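# Load sawn bar into lathe chuck, clamp it, shut door

## Task

Pick up the sawn bar from the rack and put it into the lathe chuck so that its clean end (the one without the saw burr) rests on the stop steps at the rear of the jaws and the bar lies coaxial with the spindle. The burred end faces outward. The job is done only when the chuck is clamped on the bar and the lathe door is closed.

## Robot and tools

Robot: two UR-type six-joint arms, left_arm and right_arm, each with a Robotiq 140 two-finger gripper. The fingers can fold when pushed, so grip parts in the outer quarter of the pads near the tips. Closer to the palm a thin bar may be held loosely or slip. A fingertip jabbed into a surface folds quietly and spoils the next grip.

Frames: all positions are in the scene frame, in metres. Its origin is at table-top height, midway between the nominal bases. +z is up, +x points out over the table, and left_arm sits on the +y side. Calibrated bases: left_arm (-0.049, +0.591, +0.204), right_arm (+0.053, -0.522, +0.204). The lathe stands behind the bases toward -x, with its chuck facing +y. The gripper's fingers point along its own +z and close along its y. end_effector_position is the point between the closed pads, and the fingertips reach roughly 33 mm past it.

The 18-number row is used by execute_actions and move. It holds the left_arm block followed by the right_arm block, 9 numbers each, every number in [-1, 1]. Each block starts with 6 joint offsets: shoulder pan, shoulder lift, elbow, wrist 1, wrist 2, wrist 3. They are scaled so that 1.0 equals 1.481 rad for pan and lift, and 2.222 rad for the elbow and the three wrists. These are offsets from the Joint targets as they stood when the call began. They are not offsets from the previous row, and sending the same offset again moves the joint further. Next come three absolute gripper commands: position (+1 fully open at 140 mm, about -0.8 where the pads touch, -1 closes until blocked), force_limit (-1 is gentle, about 14 N; +1 is about 58 N), and speed (-1 is about 30 mm/s, +1 is about 250 mm/s). To leave a gripper unchanged, send its last three values again; 0 counts as a real command. Send 0 offsets for an arm you want to keep still.

execute_actions takes actions, a list holding one action, and an optional cameras list. The action can contain: rows (1 to 15 rows, each applied for one 1/30 s step); steps (1 to 450, default 15, at least one per row, after which the last row keeps being pursued); until (stops early when lathe fields match, e.g. {"lathe": {"chuck_state": "clamped"}}, with ["<", 5]-style comparisons for numbers); and lathe (door: "open"/"shut", chuck: "clamp"/"open", air_blast: true, re_chuck: true, stop: true). Passing an empty actions list returns images and the full state.

move drives the joints along synchronized paths. target is one 18-number row, or a list of up to 15 rows, and every row is counted from the same starting Joint targets. speed is in rad/s for the joint with the farthest to go: 0.01 to 3.14, default 0.5, one value or one per target. blend is a corner-rounding radius in rad, default 0 (stop at each target). stop_force, 4 to 120 N, ends an arm's path when its wrist sensor feels that much push; use it with low speed for touching. zero (default true) re-zeroes the sensor before the move. blocking=false returns early, but it cannot be combined with stop_force. The result ends with a move: line reading done, off_target, moving, held or fault, plus limits=held when a step was withheld.

Other tools: wait(seconds 0 to 10) lets time run; stop brakes a running move; zoom_image(camera, region [x0,y0,x1,y1] in pixels, at most 504x504) enlarges one of cam_high, cam_low, cam_chuck, cam_machine, cam_left_wrist or cam_right_wrist; zero_wrist_force(arm) re-zeroes that arm's sensor; read_manual returns licence texts; finished_scene(scene) ends the scene for good.

Results: end_effector_position, end_effector_quat_wxyz and velocities; Joint positions, velocities and targets (rad); joint torques; Wrist force/torque in the gripper's own axes; Tool commands; object_status (0 moving, 1 blocked while opening, 2 blocked while closing, meaning something is gripped, 3 reached the set position or pads met); position_measured in counts (3 open, about 139 at 60 mm, 230 pads touching). Lathe fields: door_state, chuck_state (open, clamped, closed_empty, between), seat_state (home means the bar end sits on all three steps, trustworthy only after clamping), turret_state (home, away, alarm), and door_answer/chuck_answer/re_chuck_answer. Warning lines: "joint sent to its limit", "joint command not followed" (the clearance check between arms intervened), MOTOR HOT, and fault lines.

Lathe: the door starts shut and the chuck open. Both obey only while the turret is home. The door slides with no safety stop, so keep arms clear of it. air_blast clears chips from the steps, but only when nothing sits in or near the chuck. re_chuck, sent with the door shut and chuck clamped, pushes a bar lying within about 1 cm of the steps onto them (about 16 s). Wait for turret home before finishing. A bar too far off gives an alarm.

Suggested order: open the door, grip the bar near its burred end, carry it in with the clean end leading, slide it onto the steps along the spindle axis, clamp, release, withdraw, shut the door, and check seat_state (use re_chuck if needed).

Avoid: external force near 150 N or joint torque at its load limits (elbow 133, wrists 48 N m), which triggers a stop of about 10 s. Avoid collisions between the two arms, fast impacts, dropping the bar or releasing it while it moves, letting anything fall to the floor or into the chip pan, and leaving the bar resting on open jaws. Long stretched-out holds overheat the motors.

Each tool is called as a command line: name --argument value for each argument, lists and objects as JSON in quotes; but a table of rows of numbers goes row by row, as --pt "numbers of a row", without its own name.

## Session

execute_actions --actions '[]'

Scene clock: 0.00 s.
left_arm: end_effector_position=(+0.7886, -0.3106, +0.2829) position_measured=3 object_status=3 end_effector_quat_wxyz=(+0.006, +0.998, +0.055, -0.001) | right_arm: end_effector_position=(+0.4486, -0.6686, +0.2226) position_measured=3 object_status=3 end_effector_quat_wxyz=(+0.089, +0.693, -0.673, +0.244)
Joint positions: left_arm=[-1.023 -0.53 0.656 -1.706 -1.579 2.069] | right_arm=[-0.531 -1.653 2.843 -3.216 -1.845 -2.214]
Joint velocities: within noise
Joint torques (N m): no reading
Wrist force (N): no reading
Wrist torque (N m): no reading
Wrist force, peak (N): no reading
Joint targets: left_arm=[-1.023 -0.530 0.656 -1.706 -1.579 2.069] | right_arm=[-0.531 -1.653 2.843 -3.216 -1.845 -2.214]
Tool commands: left_gripper/position=+1.0 left_gripper/force_limit=+1.0 left_gripper/speed=+1.0 right_gripper/position=+1.0 right_gripper/force_limit=+1.0 right_gripper/speed=+1.0
lathe: door_state=shut chuck_state=open seat_state=open turret_state=home door_answer=taken chuck_answer=taken re_chuck_answer=taken

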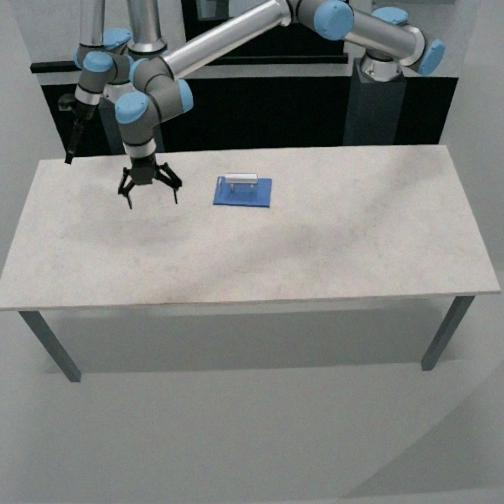

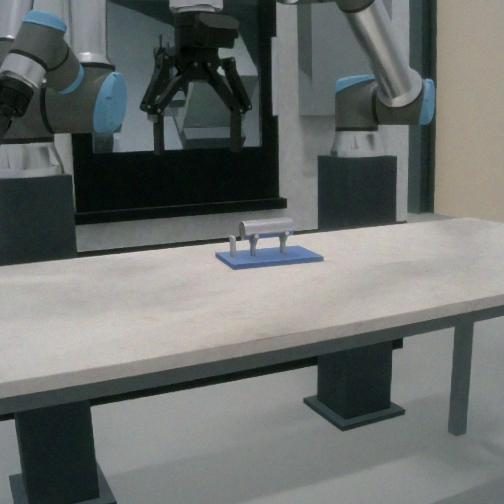

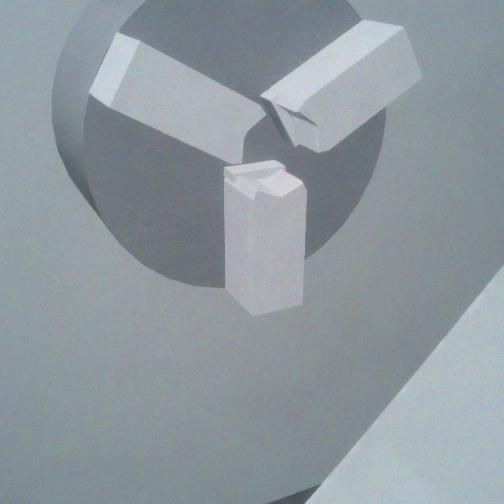

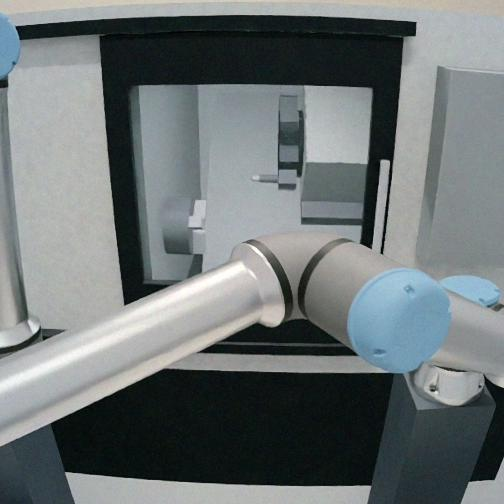

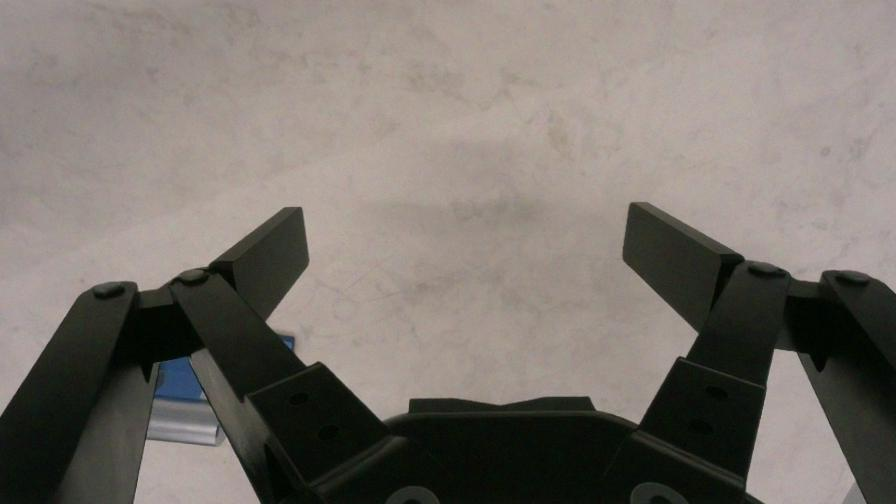

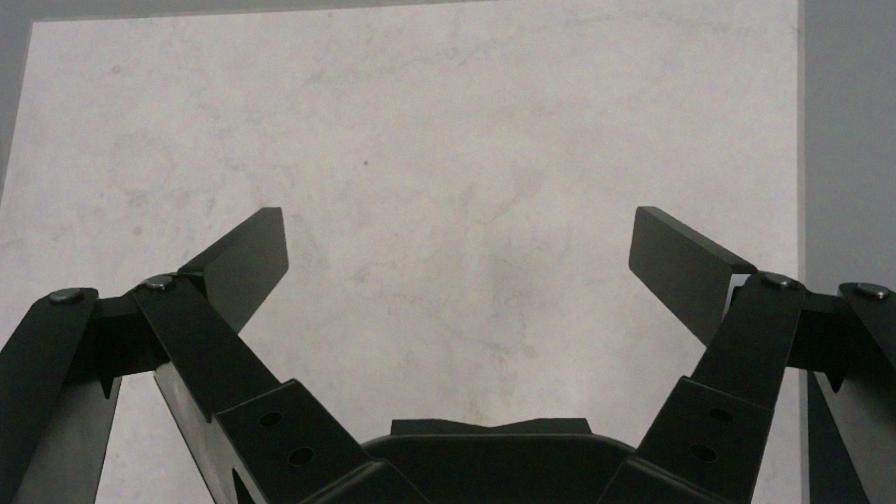

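execute_actions --actions '[{"lathe":{"door":"open","air_blast":true},"steps":15}]' --cameras '["cam_high","cam_low","cam_machine","cam_chuck"]'

zoom_image --camera "cam_high" --region '[200, 160, 290, 220]'

zoom_image --camera "cam_low" --region '[205, 200, 335, 280]'

zoom_image --camera "cam_chuck" --region '[180, 80, 380, 280]'

zoom_image --camera "cam_machine" --region '[100, 30, 420, 350]'

Scene clock: 5.67 s.
left_arm: end_effector_position=(+0.7886, -0.3106, +0.2829) position_measured=3 object_status=3 end_effector_quat_wxyz=(+0.006, +0.998, +0.055, -0.001) | right_arm: end_effector_position=(+0.4486, -0.6686, +0.2226) position_measured=3 object_status=3 end_effector_quat_wxyz=(+0.089, +0.693, -0.673, +0.244)
Joint positions: left_arm=[-1.023 -0.53 0.656 -1.706 -1.579 2.069] | right_arm=[-0.531 -1.653 2.843 -3.216 -1.845 -2.214]
Joint torques (N m): left_arm=[-3.31 -127.5 -54.34 -4.14 0.01 0.04] | right_arm=[1.66 -12.54 -23.61 -6.17 -0.69 -0.26]
Wrist force (N): left_arm=[0.0 -0.2 0.1] | right_arm=[0.3 -0.1 0.3]
Wrist torque (N m): left_arm=[-0.05 -0.01 0.00] | right_arm=[-0.03 -0.07 0.00]
Wrist force, peak (N): left_arm=[-0.4 -0.5 0.7] | right_arm=[-0.4 0.1 -0.7]
Joint targets: left_arm=[-1.023 -0.530 0.656 -1.706 -1.579 2.069] | right_arm=[-0.531 -1.653 2.843 -3.216 -1.845 -2.214]
Tool commands: left_gripper/position=+1.0 left_gripper/force_limit=+1.0 left_gripper/speed=+1.0 right_gripper/position=+1.0 right_gripper/force_limit=+1.0 right_gripper/speed=+1.0
lathe: door_state=between chuck_state=open seat_state=open turret_state=home door_answer=taken chuck_answer=taken re_chuck_answer=taken
Images, in order (width x height): cam_high 504x504, cam_low 504x504, cam_chuck 504x504, cam_machine 504x504.

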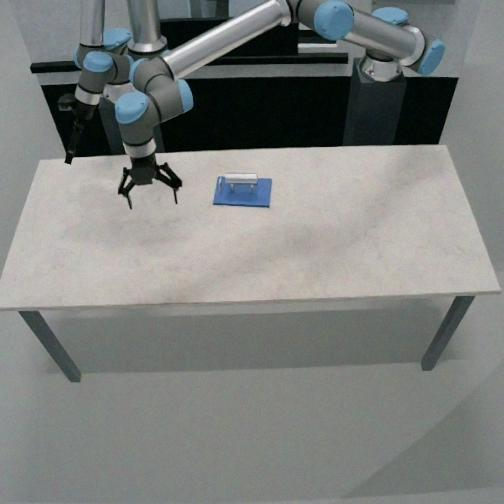

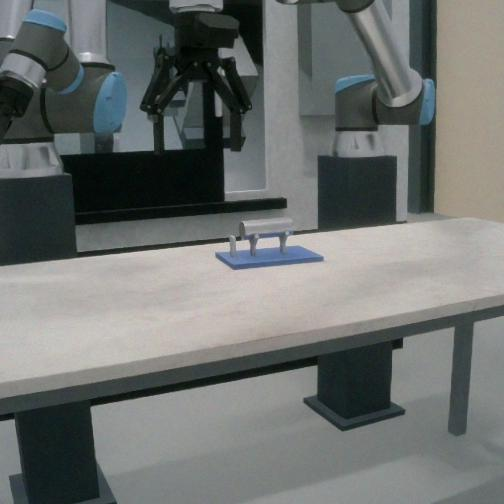

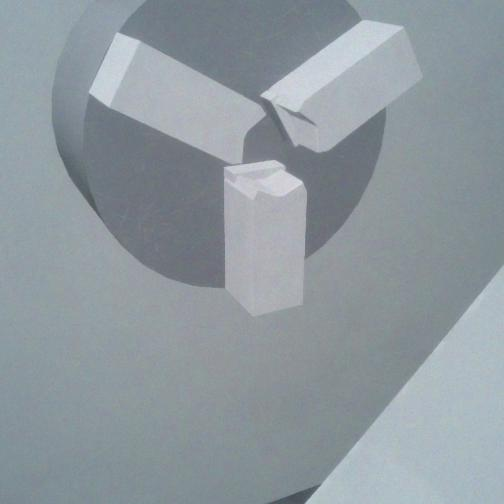

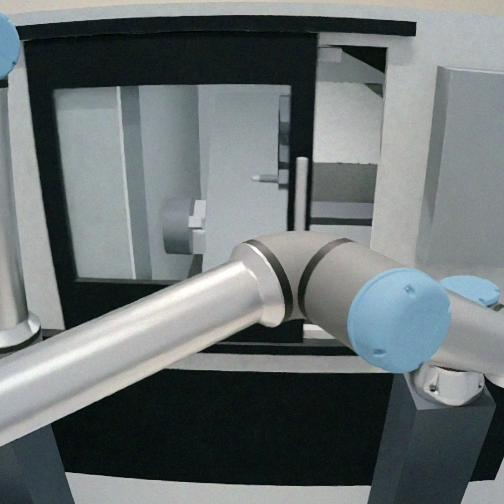

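Scaled by 5.600 from the camera's 504x504 image, which has a finer 720x720 frame.

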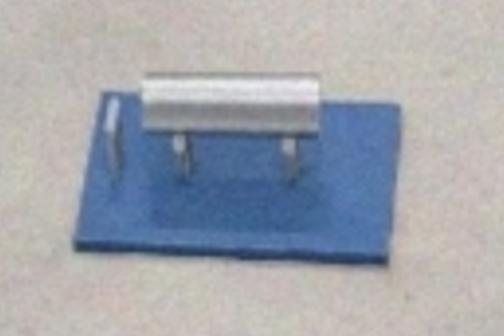

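Scaled by 3.877 from the camera's 504x504 image, which has a finer 720x720 frame.

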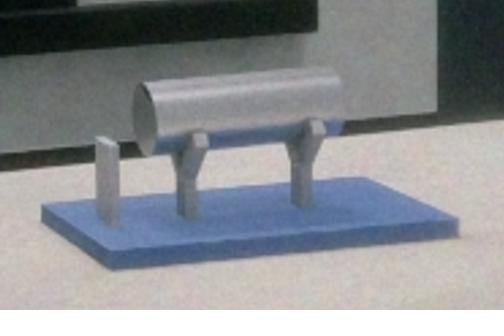

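Scaled by 2.520 from the camera's 504x504 image, which has a finer 720x720 frame.

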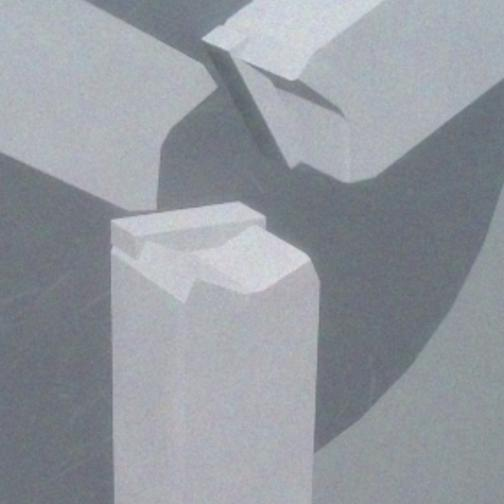

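Scaled by 1.575 from the camera's 504x504 image, which has a finer 720x720 frame.

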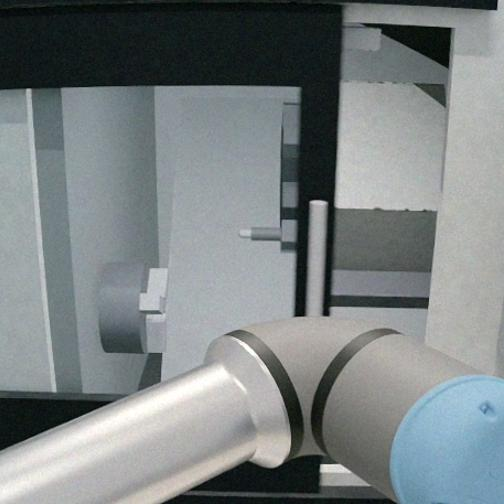

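move --target '[-0.0556,-0.4056,0.5087,-0.2342,0.0037,-0.6946,1,1,1,0,0,0,0,0,0,1,1,1]' --speed 1.2 --cameras '["cam_left_wrist","cam_machine","cam_high","cam_chuck"]'

zoom_image --camera "cam_machine" --region '[100, 30, 420, 350]'

zoom_image --camera "cam_chuck" --region '[180, 80, 380, 280]'

Scene clock: 66.20 s.
left_arm: end_effector_position=(+0.5206, -0.0427, +0.2499) position_measured=3 object_status=3 end_effector_quat_wxyz=(+0.000, +0.707, +0.707, +0.000) | right_arm: end_effector_position=(+0.4486, -0.6686, +0.2226) position_measured=3 object_status=3 end_effector_quat_wxyz=(+0.089, +0.693, -0.673, +0.244)
Joint positions: left_arm=[-1.105 -1.131 1.786 -2.226 -1.571 0.526] | right_arm=[-0.531 -1.653 2.843 -3.216 -1.845 -2.214]
Joint torques (N m): left_arm=[5.29 -89.44 -33.9 -4.45 0.98 -2.9] | right_arm=[3.12 -12.91 -22.51 -4.86 0.4 -0.26]
Wrist force (N): left_arm=[-0.2 0.3 0.0] | right_arm=[0.1 0.2 0.1]
Wrist torque (N m): left_arm=[0.14 0.21 -0.13] | right_arm=[0.04 -0.01 0.00]
Wrist force, peak (N): left_arm=[2.2 -2.3 0.8] | right_arm=[0.9 -0.2 -0.5]
Joint targets: left_arm=[-1.105 -1.131 1.786 -2.227 -1.571 0.526] | right_arm=[-0.531 -1.653 2.843 -3.216 -1.845 -2.214]
lathe: door_state=open chuck_state=open seat_state=open turret_state=home door_answer=taken chuck_answer=taken re_chuck_answer=taken
move: done
camera_calibration:
cam_left_wrist: T_world_to_cam=[[0.999724, -0.0193178, 0.0133976, -0.516294], [-0.0227994, -0.935656, 0.352176, -0.121844], [0.00573227, -0.352384, -0.935838, 0.40139], [0, 0, 0, 1]] pos_world=[0.511072, 0.0174663, 0.425464]
Images, in order (width x height): cam_high 504x504, cam_chuck 504x504, cam_machine 504x504, cam_left_wrist 896x504.

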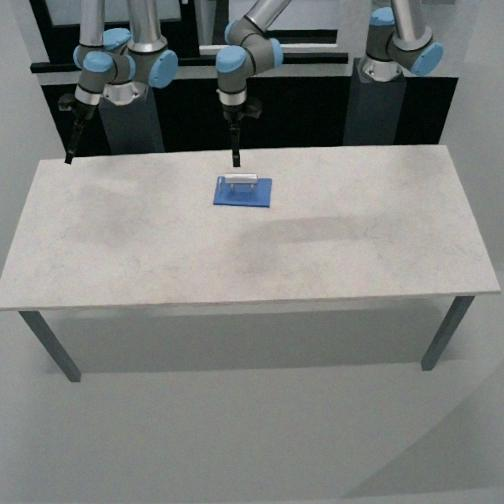

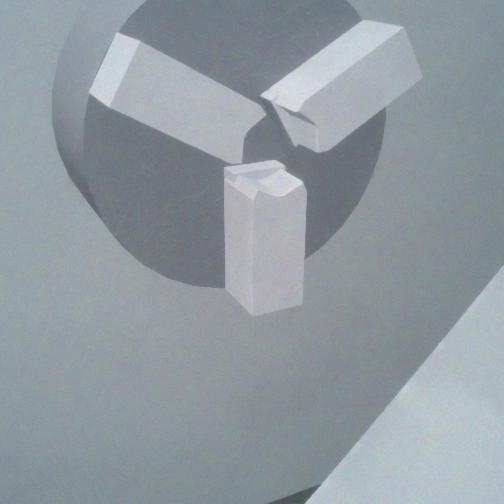

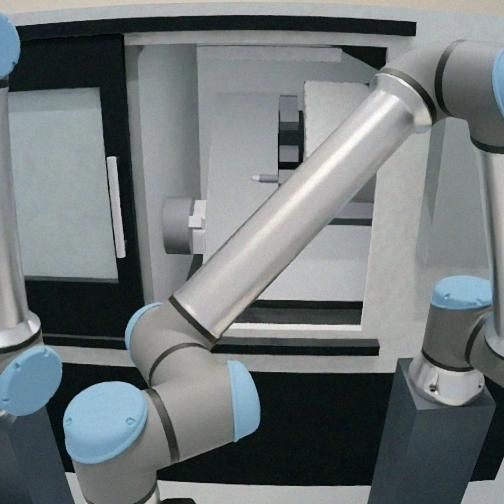

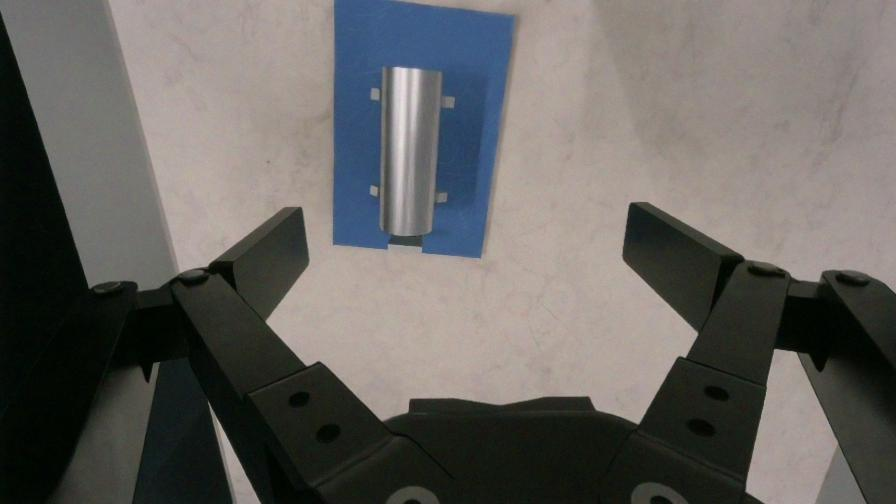

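Scaled by 1.575 from the camera's 504x504 image, which has a finer 720x720 frame.

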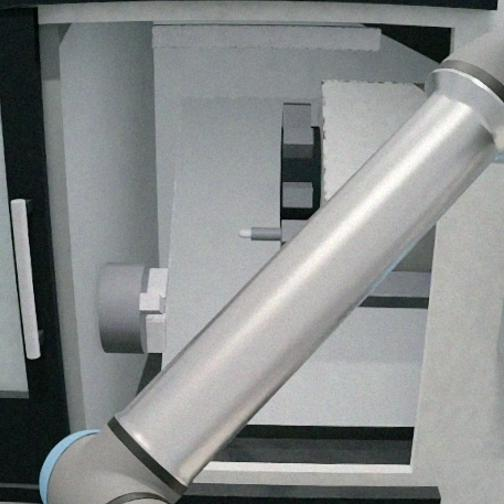

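Scaled by 2.520 from the camera's 504x504 image, which has a finer 720x720 frame.

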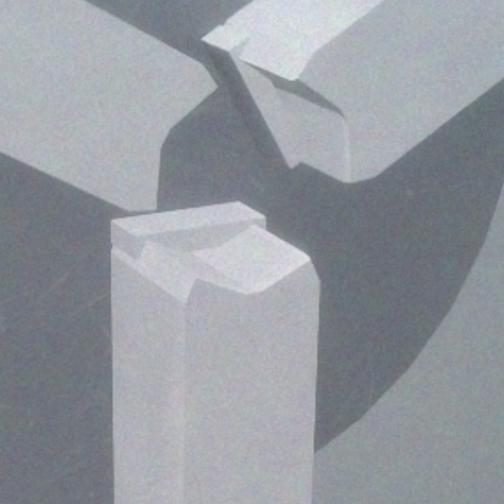

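zoom_image --camera "cam_left_wrist" --region '[320, 40, 520, 260]'

zoom_image --camera "cam_left_wrist" --region '[360, 50, 460, 120]'

zoom_image --camera "cam_left_wrist" --region '[360, 190, 460, 260]'

Scaled by 2.291 from the camera's 896x504 image, which has a finer 1280x720 frame.

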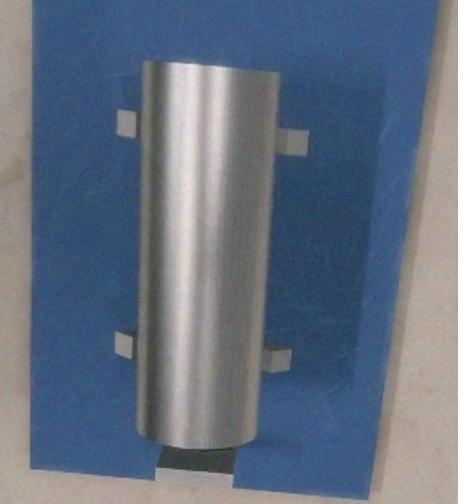

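Scaled by 5.040 from the camera's 896x504 image, which has a finer 1280x720 frame.

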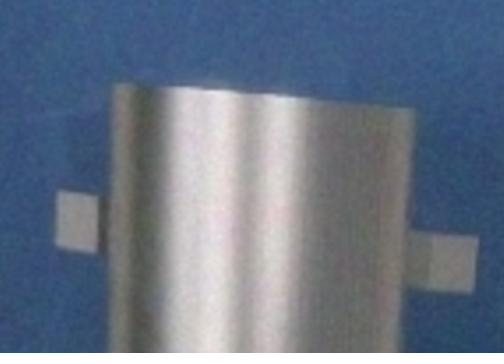

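Scaled by 5.040 from the camera's 896x504 image, which has a finer 1280x720 frame.

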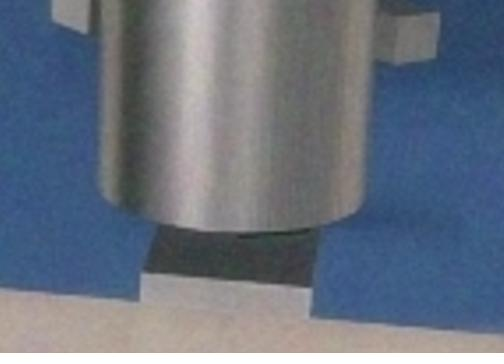

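execute_actions --actions '[{"lathe":{"air_blast":true},"steps":1}]' --cameras '["cam_low","cam_high"]'

zoom_image --camera "cam_low" --region '[230, 205, 270, 245]'

zoom_image --camera "cam_low" --region '[265, 205, 305, 245]'

zoom_image --camera "cam_high" --region '[215, 165, 265, 195]'

Scene clock: 106.73 s.
left_arm: end_effector_position=(+0.5206, -0.0426, +0.2499) position_measured=3 object_status=3 end_effector_quat_wxyz=(+0.000, +0.707, +0.707, +0.000) | right_arm: end_effector_position=(+0.4486, -0.6686, +0.2226) position_measured=3 object_status=3 end_effector_quat_wxyz=(+0.089, +0.693, -0.673, +0.244)
Joint positions: left_arm=[-1.105 -1.131 1.786 -2.227 -1.571 0.526] | right_arm=[-0.531 -1.653 2.843 -3.216 -1.845 -2.214]
Joint torques (N m): left_arm=[3.95 -92.84 -34.78 -5.2 -2.04 -1.09] | right_arm=[4.6 -15 -22.4 -4.58 0.27 -0.58]
Wrist force (N): left_arm=[0.1 0.0 -0.3] | right_arm=[0.6 -0.2 0.4]
Wrist torque (N m): left_arm=[0.09 0.15 -0.10] | right_arm=[-0.05 -0.13 0.00]
Wrist force, peak (N): left_arm=[-1.2 0.1 0.3] | right_arm=[0.5 -0.6 -0.8]
Joint targets: left_arm=[-1.105 -1.131 1.786 -2.227 -1.571 0.526] | right_arm=[-0.531 -1.653 2.843 -3.216 -1.845 -2.214]
Tool commands: left_gripper/position=+1.0 left_gripper/force_limit=+1.0 left_gripper/speed=+1.0 right_gripper/position=+1.0 right_gripper/force_limit=+1.0 right_gripper/speed=+1.0
lathe: door_state=open chuck_state=open seat_state=open turret_state=home door_answer=taken chuck_answer=taken re_chuck_answer=taken
Images, in order (width x height): cam_high 504x504, cam_low 504x504.

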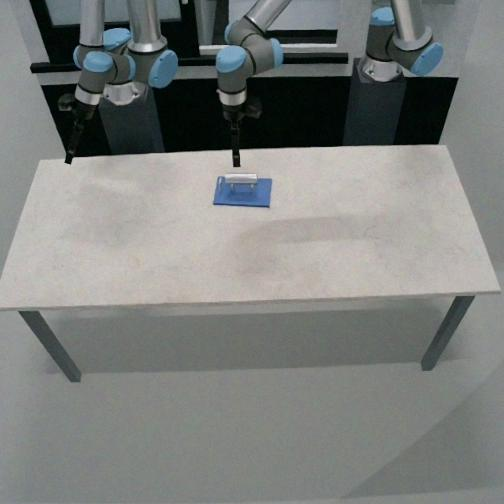

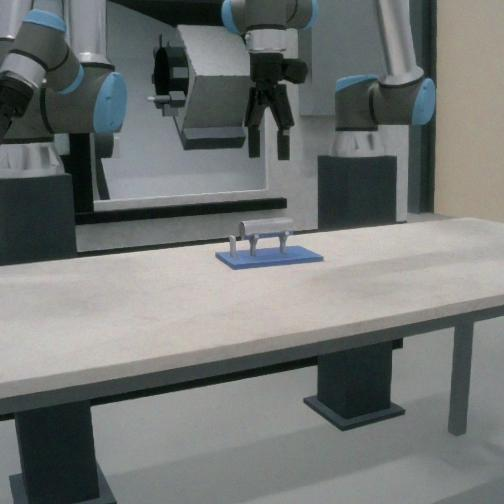

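Scaled by 12.600 from the camera's 504x504 image, which has a finer 720x720 frame.

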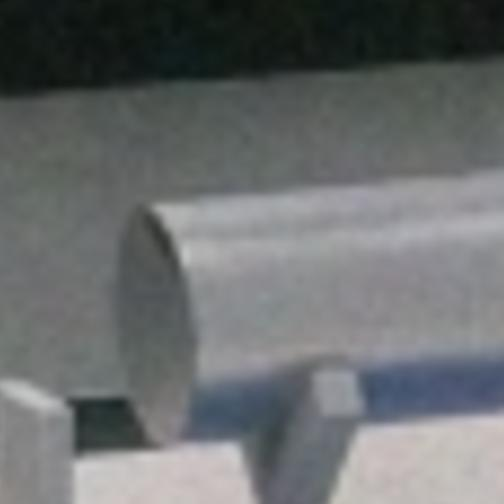

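Scaled by 12.600 from the camera's 504x504 image, which has a finer 720x720 frame.

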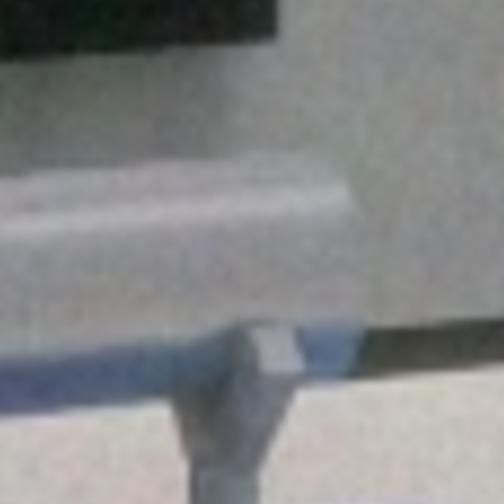

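Scaled by 10.080 from the camera's 504x504 image, which has a finer 720x720 frame.

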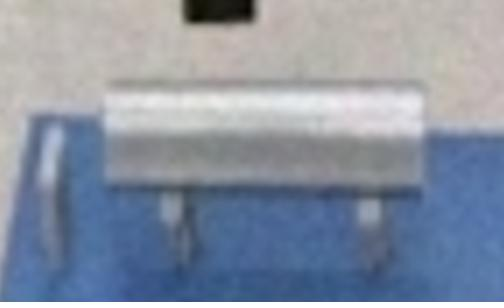

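move --target '[0.0917,-0.1240,0.1792,-0.0960,0,0.0610,1,1,1,0,0,0,0,0,0,1,1,1]' --speed 1.0 --cameras '["cam_left_wrist"]'

Scene clock: 126.50 s.
left_arm: end_effector_position=(+0.4839, +0.1906, +0.1997) position_measured=3 object_status=3 end_effector_quat_wxyz=(+0.000, +0.707, +0.708, +0.000) | right_arm: end_effector_position=(+0.4486, -0.6686, +0.2226) position_measured=3 object_status=3 end_effector_quat_wxyz=(+0.089, +0.693, -0.673, +0.244)
Joint positions: left_arm=[-0.969 -1.314 2.184 -2.44 -1.571 0.661] | right_arm=[-0.531 -1.653 2.843 -3.216 -1.845 -2.214]
Joint torques (N m): left_arm=[2.74 -70.16 -26.4 -5.36 -0.72 0.35] | right_arm=[3.15 -13.12 -21.8 -4.76 0.22 -0.3]
Wrist force (N): left_arm=[0.0 0.3 0.6] | right_arm=[0.2 -0.1 0.0]
Wrist torque (N m): left_arm=[0.09 0.13 -0.01] | right_arm=[-0.02 -0.05 -0.01]
Wrist force, peak (N): left_arm=[6.0 -1.9 1.7] | right_arm=[0.7 -0.7 -0.8]
Joint targets: left_arm=[-0.969 -1.314 2.184 -2.440 -1.571 0.661] | right_arm=[-0.531 -1.653 2.843 -3.216 -1.845 -2.214]
lathe: door_state=open chuck_state=open seat_state=open turret_state=home door_answer=taken chuck_answer=taken re_chuck_answer=taken
move: done
camera_calibration:
cam_left_wrist: T_world_to_cam=[[0.999746, -0.0186696, 0.0125911, -0.474403], [-0.0219037, -0.936003, 0.351311, 0.113085], [0.00522652, -0.351497, -0.936174, 0.436905], [0, 0, 0, 1]] pos_world=[0.474476, 0.250562, 0.375264]
Images, in order (width x height): cam_left_wrist 896x504.

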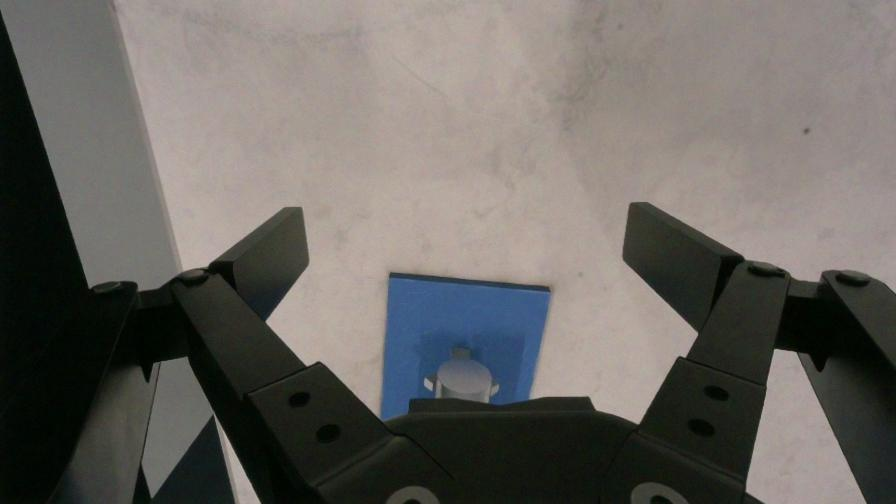

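zoom_image --camera "cam_left_wrist" --region '[420, 330, 510, 410]'

Scaled by 5.600 from the camera's 896x504 image, which has a finer 1280x720 frame.

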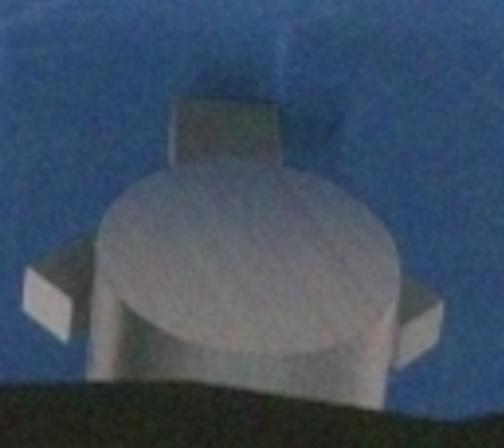

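move --target '[-0.1905,0.2976,-0.3284,0.1299,0,1.0,1,1,1,0,0,0,0,0,0,1,1,1]' --speed 1.5

move --target '[0,0,0,0,0,0.2872,1,1,1,0,0,0,0,0,0,1,1,1]' --speed 1.5 --cameras '["cam_left_wrist"]'

zoom_image --camera "cam_left_wrist" --region '[390, 320, 510, 410]'

Scene clock: 146.50 s.
left_arm: end_effector_position=(+0.4804, -0.2644, +0.1997) position_measured=3 object_status=3 end_effector_quat_wxyz=(+0.000, +0.893, -0.449, +0.000) | right_arm: end_effector_position=(+0.4486, -0.6686, +0.2226) position_measured=3 object_status=3 end_effector_quat_wxyz=(+0.089, +0.693, -0.673, +0.244)
Joint positions: left_arm=[-1.251 -0.874 1.455 -2.151 -1.571 2.883] | right_arm=[-0.531 -1.653 2.843 -3.216 -1.845 -2.214]
Joint torques (N m): left_arm=[0.73 -108.44 -41.11 -6.39 1.43 3.06] | right_arm=[3.35 -12.75 -21.33 -4.35 0.24 -0.35]
Wrist force (N): left_arm=[-0.5 -0.2 0.2] | right_arm=[-0.4 -0.8 -0.2]
Wrist torque (N m): left_arm=[0.03 0.19 0.11] | right_arm=[-0.19 0.08 0.00]
Wrist force, peak (N): left_arm=[0.7 2.2 0.1] | right_arm=[0.6 -0.7 -0.2]
Joint targets: left_arm=[-1.251 -0.874 1.455 -2.151 -1.571 2.883] | right_arm=[-0.531 -1.653 2.843 -3.216 -1.845 -2.214]
lathe: door_state=open chuck_state=open seat_state=open turret_state=home door_answer=taken chuck_answer=taken re_chuck_answer=taken
move: done

Scene clock: 147.60 s.
left_arm: end_effector_position=(+0.4804, -0.2644, +0.1998) position_measured=3 object_status=3 end_effector_quat_wxyz=(+0.000, +0.707, -0.707, +0.000) | right_arm: end_effector_position=(+0.4486, -0.6686, +0.2226) position_measured=3 object_status=3 end_effector_quat_wxyz=(+0.089, +0.693, -0.673, +0.244)
Joint positions: left_arm=[-1.251 -0.874 1.455 -2.151 -1.571 3.521] | right_arm=[-0.531 -1.653 2.843 -3.216 -1.845 -2.214]
Joint torques (N m): left_arm=[6.77 -114.75 -35.73 -6.28 1.4 3.07] | right_arm=[2.98 -12.67 -21.83 -4.47 0.38 -0.34]
Wrist force (N): left_arm=[-0.6 0.2 0.0] | right_arm=[-0.2 0.0 -0.1]
Wrist torque (N m): left_arm=[0.15 0.23 0.02] | right_arm=[0.02 0.05 0.00]
Wrist force, peak (N): left_arm=[-1.3 0.2 0.2] | right_arm=[0.7 -0.4 -0.2]
Joint targets: left_arm=[-1.251 -0.874 1.455 -2.151 -1.571 3.522] | right_arm=[-0.531 -1.653 2.843 -3.216 -1.845 -2.214]
lathe: door_state=open chuck_state=open seat_state=open turret_state=home door_answer=taken chuck_answer=taken re_chuck_answer=taken
move: done
camera_calibration:
cam_left_wrist: T_world_to_cam=[[-0.999722, 0.0192046, 0.0136865, 0.490892], [0.022798, 0.935502, 0.352586, 0.160246], [-0.00603248, 0.3528, -0.935679, 0.468625], [0, 0, 0, 1]] pos_world=[0.489929, -0.324668, 0.375263]
Images, in order (width x height): cam_left_wrist 896x504.

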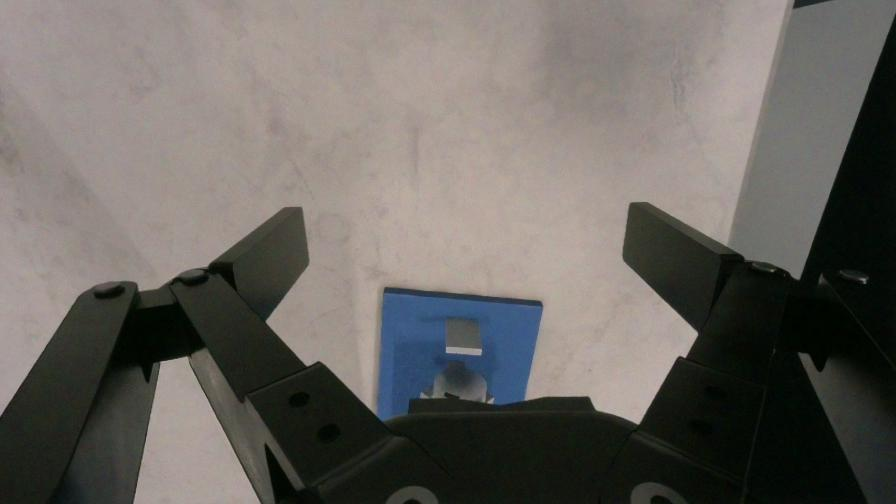

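Scaled by 4.200 from the camera's 896x504 image, which has a finer 1280x720 frame.

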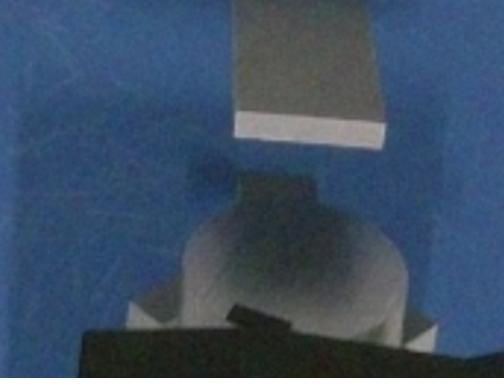

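move --target '[0.0517,-0.1197,0.1411,-0.0613,0,0.0341,1,1,1,0,0,0,0,0,0,1,1,1]' --speed 1.0 --cameras '["cam_left_wrist"]'

zoom_image --camera "cam_left_wrist" --region '[350, 100, 550, 300]'

Scene clock: 163.87 s.
left_arm: end_effector_position=(+0.4842, -0.0994, +0.1999) position_measured=3 object_status=3 end_effector_quat_wxyz=(+0.000, +0.708, -0.707, +0.000) | right_arm: end_effector_position=(+0.4486, -0.6686, +0.2226) position_measured=3 object_status=3 end_effector_quat_wxyz=(+0.089, +0.693, -0.673, +0.244)
Joint positions: left_arm=[-1.175 -1.051 1.768 -2.287 -1.571 3.597] | right_arm=[-0.531 -1.653 2.843 -3.216 -1.845 -2.214]
Joint torques (N m): left_arm=[0.8 -97.64 -32.76 -5.03 0.2 -1.61] | right_arm=[5.51 -12.92 -21.55 -4.77 0.4 -0.28]
Wrist force (N): left_arm=[0.1 -0.1 -0.6] | right_arm=[0.2 -0.1 -0.3]
Wrist torque (N m): left_arm=[0.05 0.09 0.02] | right_arm=[-0.02 -0.03 0.00]
Wrist force, peak (N): left_arm=[-5.3 0.1 -0.1] | right_arm=[0.1 -0.2 -1.0]
Joint targets: left_arm=[-1.175 -1.051 1.768 -2.287 -1.571 3.597] | right_arm=[-0.531 -1.653 2.843 -3.216 -1.845 -2.214]
lathe: door_state=open chuck_state=open seat_state=open turret_state=home door_answer=taken chuck_answer=taken re_chuck_answer=taken
move: done
camera_calibration:
cam_left_wrist: T_world_to_cam=[[-0.999732, 0.0186685, 0.0136911, 0.491538], [0.0222971, 0.935558, 0.352468, 0.00606376], [-0.00622884, 0.352678, -0.935724, 0.410624], [0, 0, 0, 1]] pos_world=[0.493829, -0.159667, 0.375363]
Images, in order (width x height): cam_left_wrist 896x504.

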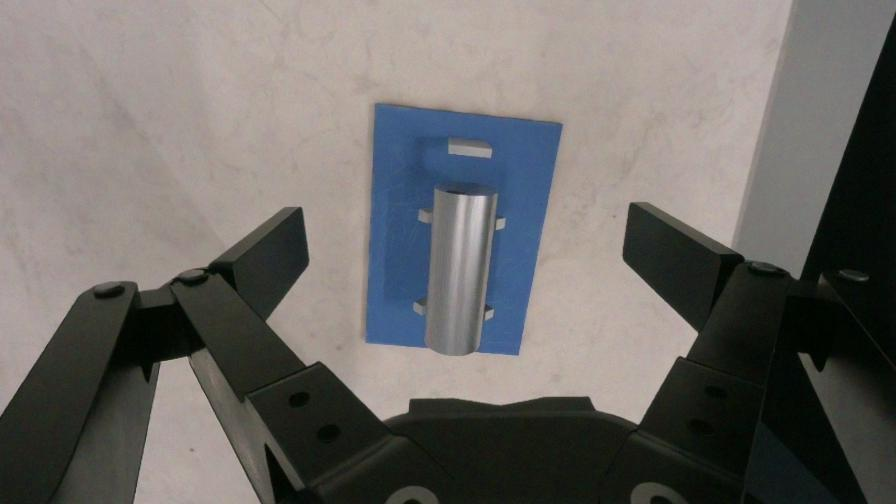

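Scaled by 2.520 from the camera's 896x504 image, which has a finer 1280x720 frame.

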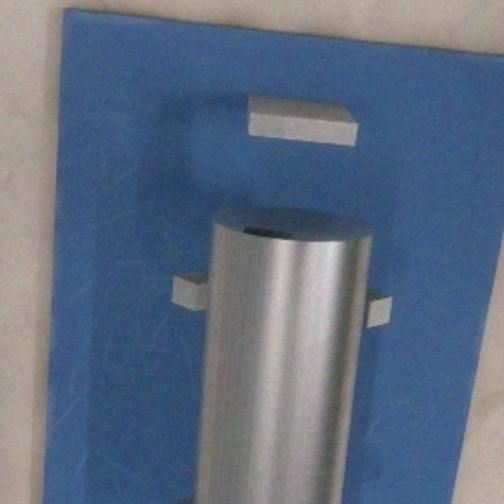

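move --pt "0.0231 -0.0024 0.0583 -0.0567 0 0.0543 1 1 1 0 0 0 0 0 0 1 1 1" --pt "0.0231 0.0510 0.0644 -0.0984 0 0.0543 1 1 1 0 0 0 0 0 0 1 1 1" --speed '[0.6,0.1]' --cameras '["cam_left_wrist","cam_low","cam_high"]'

zoom_image --camera "cam_low" --region '[205, 170, 335, 280]'

Scene clock: 211.83 s.
left_arm: end_effector_position=(+0.4827, -0.0342, +0.0907) position_measured=3 object_status=3 end_effector_quat_wxyz=(+0.000, -0.676, +0.737, +0.000) | right_arm: end_effector_position=(+0.4486, -0.6686, +0.2226) position_measured=3 object_status=3 end_effector_quat_wxyz=(+0.089, +0.693, -0.673, +0.244)
Joint positions: left_arm=[-1.14 -0.975 1.912 -2.506 -1.571 3.718] | right_arm=[-0.531 -1.653 2.843 -3.216 -1.845 -2.214]
Joint torques (N m): left_arm=[-11.03 -97.76 -40.35 -3.13 -1.76 1.92] | right_arm=[4.69 -12.24 -20.11 -4.86 0.45 -0.32]
Wrist force (N): left_arm=[-0.4 0.5 -0.2] | right_arm=[-0.1 0.1 -0.5]
Wrist torque (N m): left_arm=[0.19 0.19 0.04] | right_arm=[0.02 0.04 -0.01]
Wrist force, peak (N): left_arm=[2.6 0.1 -2.2] | right_arm=[0.3 -0.3 -0.9]
Joint targets: left_arm=[-1.140 -0.975 1.911 -2.506 -1.571 3.718] | right_arm=[-0.531 -1.653 2.843 -3.216 -1.845 -2.214]
lathe: door_state=open chuck_state=open seat_state=open turret_state=home door_answer=taken chuck_answer=taken re_chuck_answer=taken
move: done
camera_calibration:
cam_left_wrist: T_world_to_cam=[[-0.994396, 0.104804, 0.0138901, 0.490663], [0.102951, 0.930081, 0.352633, -0.0555713], [0.0240383, 0.352086, -0.935659, 0.270913], [0, 0, 0, 1]] pos_world=[0.487122, -0.0951223, 0.266263]
Images, in order (width x height): cam_high 504x504, cam_low 504x504, cam_left_wrist 896x504.

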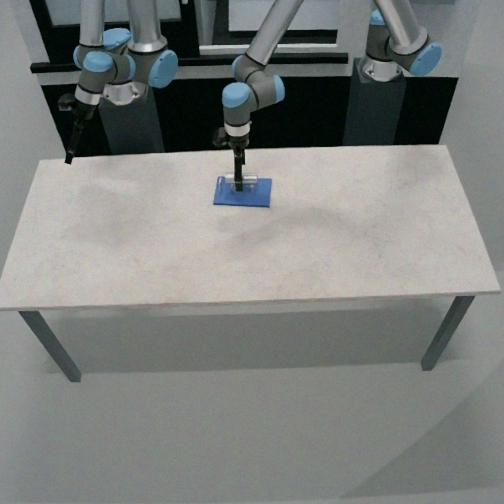

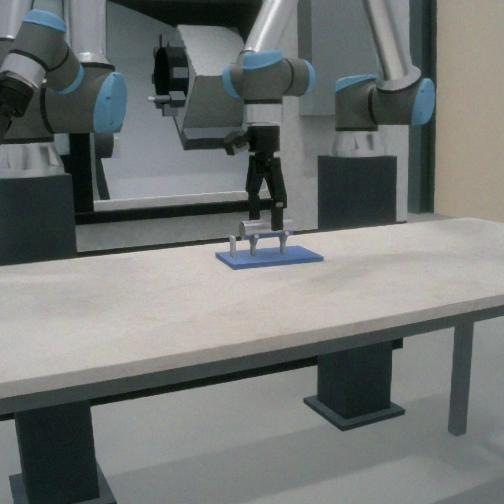

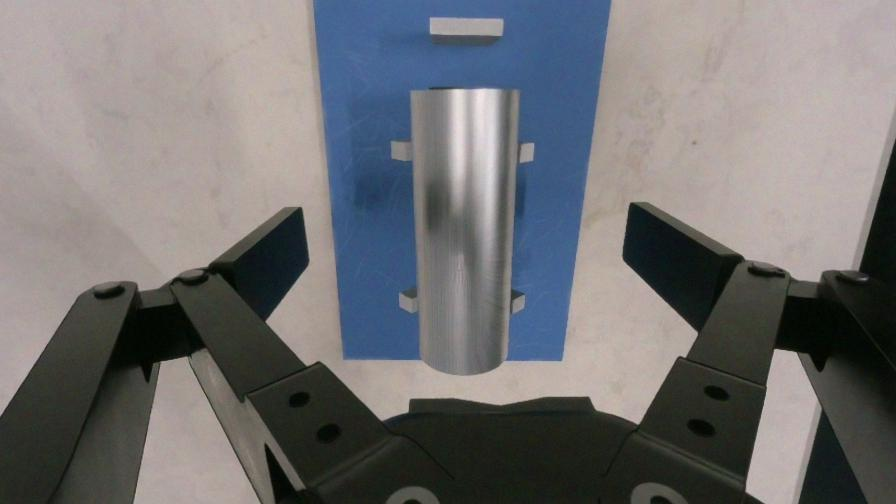

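Scaled by 3.877 from the camera's 504x504 image, which has a finer 720x720 frame.

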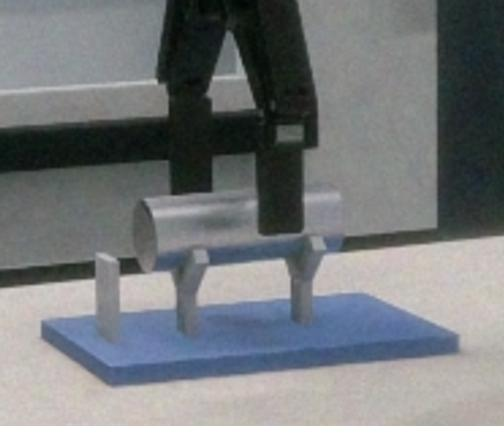

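move --target '[0,-0.0046,-0.0004,0.0034,0,0,1,1,1,0,0,0,0,0,0,1,1,1]' --speed 0.1

execute_actions --actions '[{"rows":[[0,0,0,0,0,0,-1,0.5,-1,0,0,0,0,0,0,1,1,1]],"steps":150}]' --cameras '["cam_left_wrist","cam_low"]'

zoom_image --camera "cam_low" --region '[205, 170, 335, 280]'

Scene clock: 235.07 s.
left_arm: end_effector_position=(+0.4828, -0.0345, +0.0960) position_measured=3 object_status=3 end_effector_quat_wxyz=(+0.000, -0.676, +0.737, +0.000) | right_arm: end_effector_position=(+0.4486, -0.6686, +0.2226) position_measured=3 object_status=3 end_effector_quat_wxyz=(+0.089, +0.693, -0.673, +0.244)
Joint positions: left_arm=[-1.14 -0.982 1.91 -2.498 -1.571 3.718] | right_arm=[-0.531 -1.653 2.843 -3.216 -1.845 -2.214]
Joint torques (N m): left_arm=[-1.76 -70.4 -45.05 -4.65 -1.8 1.72] | right_arm=[4.1 -15.94 -20.77 -4.67 0.55 -0.05]
Wrist force (N): left_arm=[-0.2 0.5 -0.1] | right_arm=[-0.1 -0.2 0.3]
Wrist torque (N m): left_arm=[0.19 0.16 0.04] | right_arm=[-0.04 0.02 0.00]
Wrist force, peak (N): left_arm=[-0.3 0.7 -0.7] | right_arm=[0.3 -0.9 -0.4]
Joint targets: left_arm=[-1.140 -0.982 1.910 -2.498 -1.571 3.718] | right_arm=[-0.531 -1.653 2.843 -3.216 -1.845 -2.214]
lathe: door_state=open chuck_state=open seat_state=open turret_state=home door_answer=taken chuck_answer=taken re_chuck_answer=taken
move: done

Scene clock: 240.27 s.
left_arm: end_effector_position=(+0.4828, -0.0344, +0.0958) position_measured=166 object_status=2 end_effector_quat_wxyz=(+0.000, -0.676, +0.737, +0.000) | right_arm: end_effector_position=(+0.4486, -0.6686, +0.2226) position_measured=3 object_status=3 end_effector_quat_wxyz=(+0.089, +0.693, -0.673, +0.244)
Joint positions: left_arm=[-1.14 -0.982 1.91 -2.498 -1.571 3.718] | right_arm=[-0.531 -1.653 2.843 -3.216 -1.845 -2.214]
Joint torques (N m): left_arm=[-17.29 -68.75 -27.51 -0.04 -8.79 1.7] | right_arm=[5.28 -14.32 -20.14 -4.79 0.2 -0.13]
Wrist force (N): left_arm=[-9.0 -16.4 -18.0] | right_arm=[0.2 -0.1 0.0]
Wrist torque (N m): left_arm=[0.19 0.07 0.25] | right_arm=[-0.04 -0.04 0.00]
Wrist force, peak (N): left_arm=[-8.9 -16.5 -18.0] | right_arm=[0.5 -0.7 -0.4]
Joint targets: left_arm=[-1.140 -0.982 1.910 -2.498 -1.571 3.718] | right_arm=[-0.531 -1.653 2.843 -3.216 -1.845 -2.214]
lathe: door_state=open chuck_state=open seat_state=open turret_state=home door_answer=taken chuck_answer=taken re_chuck_answer=taken
camera_calibration:
cam_left_wrist: T_world_to_cam=[[-0.994391, 0.104881, 0.0136715, 0.490775], [0.102953, 0.930185, 0.352358, -0.0571119], [0.0242385, 0.351789, -0.935765, 0.275656], [0, 0, 0, 1]] pos_world=[0.487221, -0.0953209, 0.271364]
Images, in order (width x height): cam_low 504x504, cam_left_wrist 896x504.

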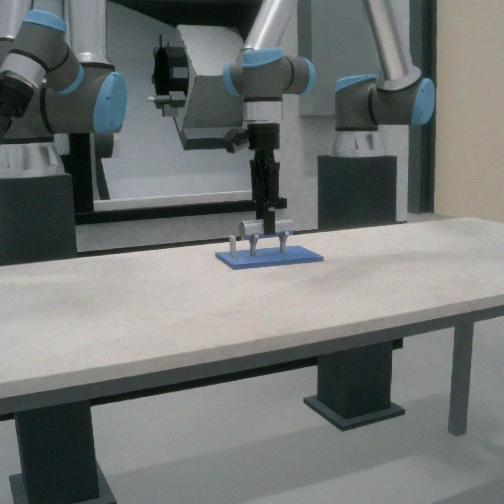

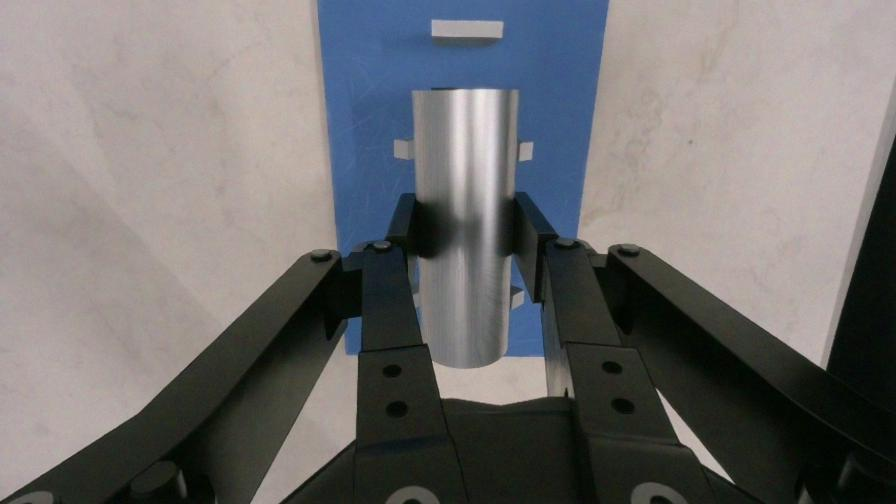

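Scaled by 3.877 from the camera's 504x504 image, which has a finer 720x720 frame.

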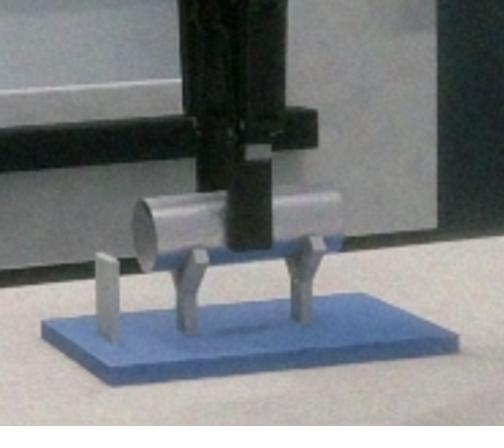

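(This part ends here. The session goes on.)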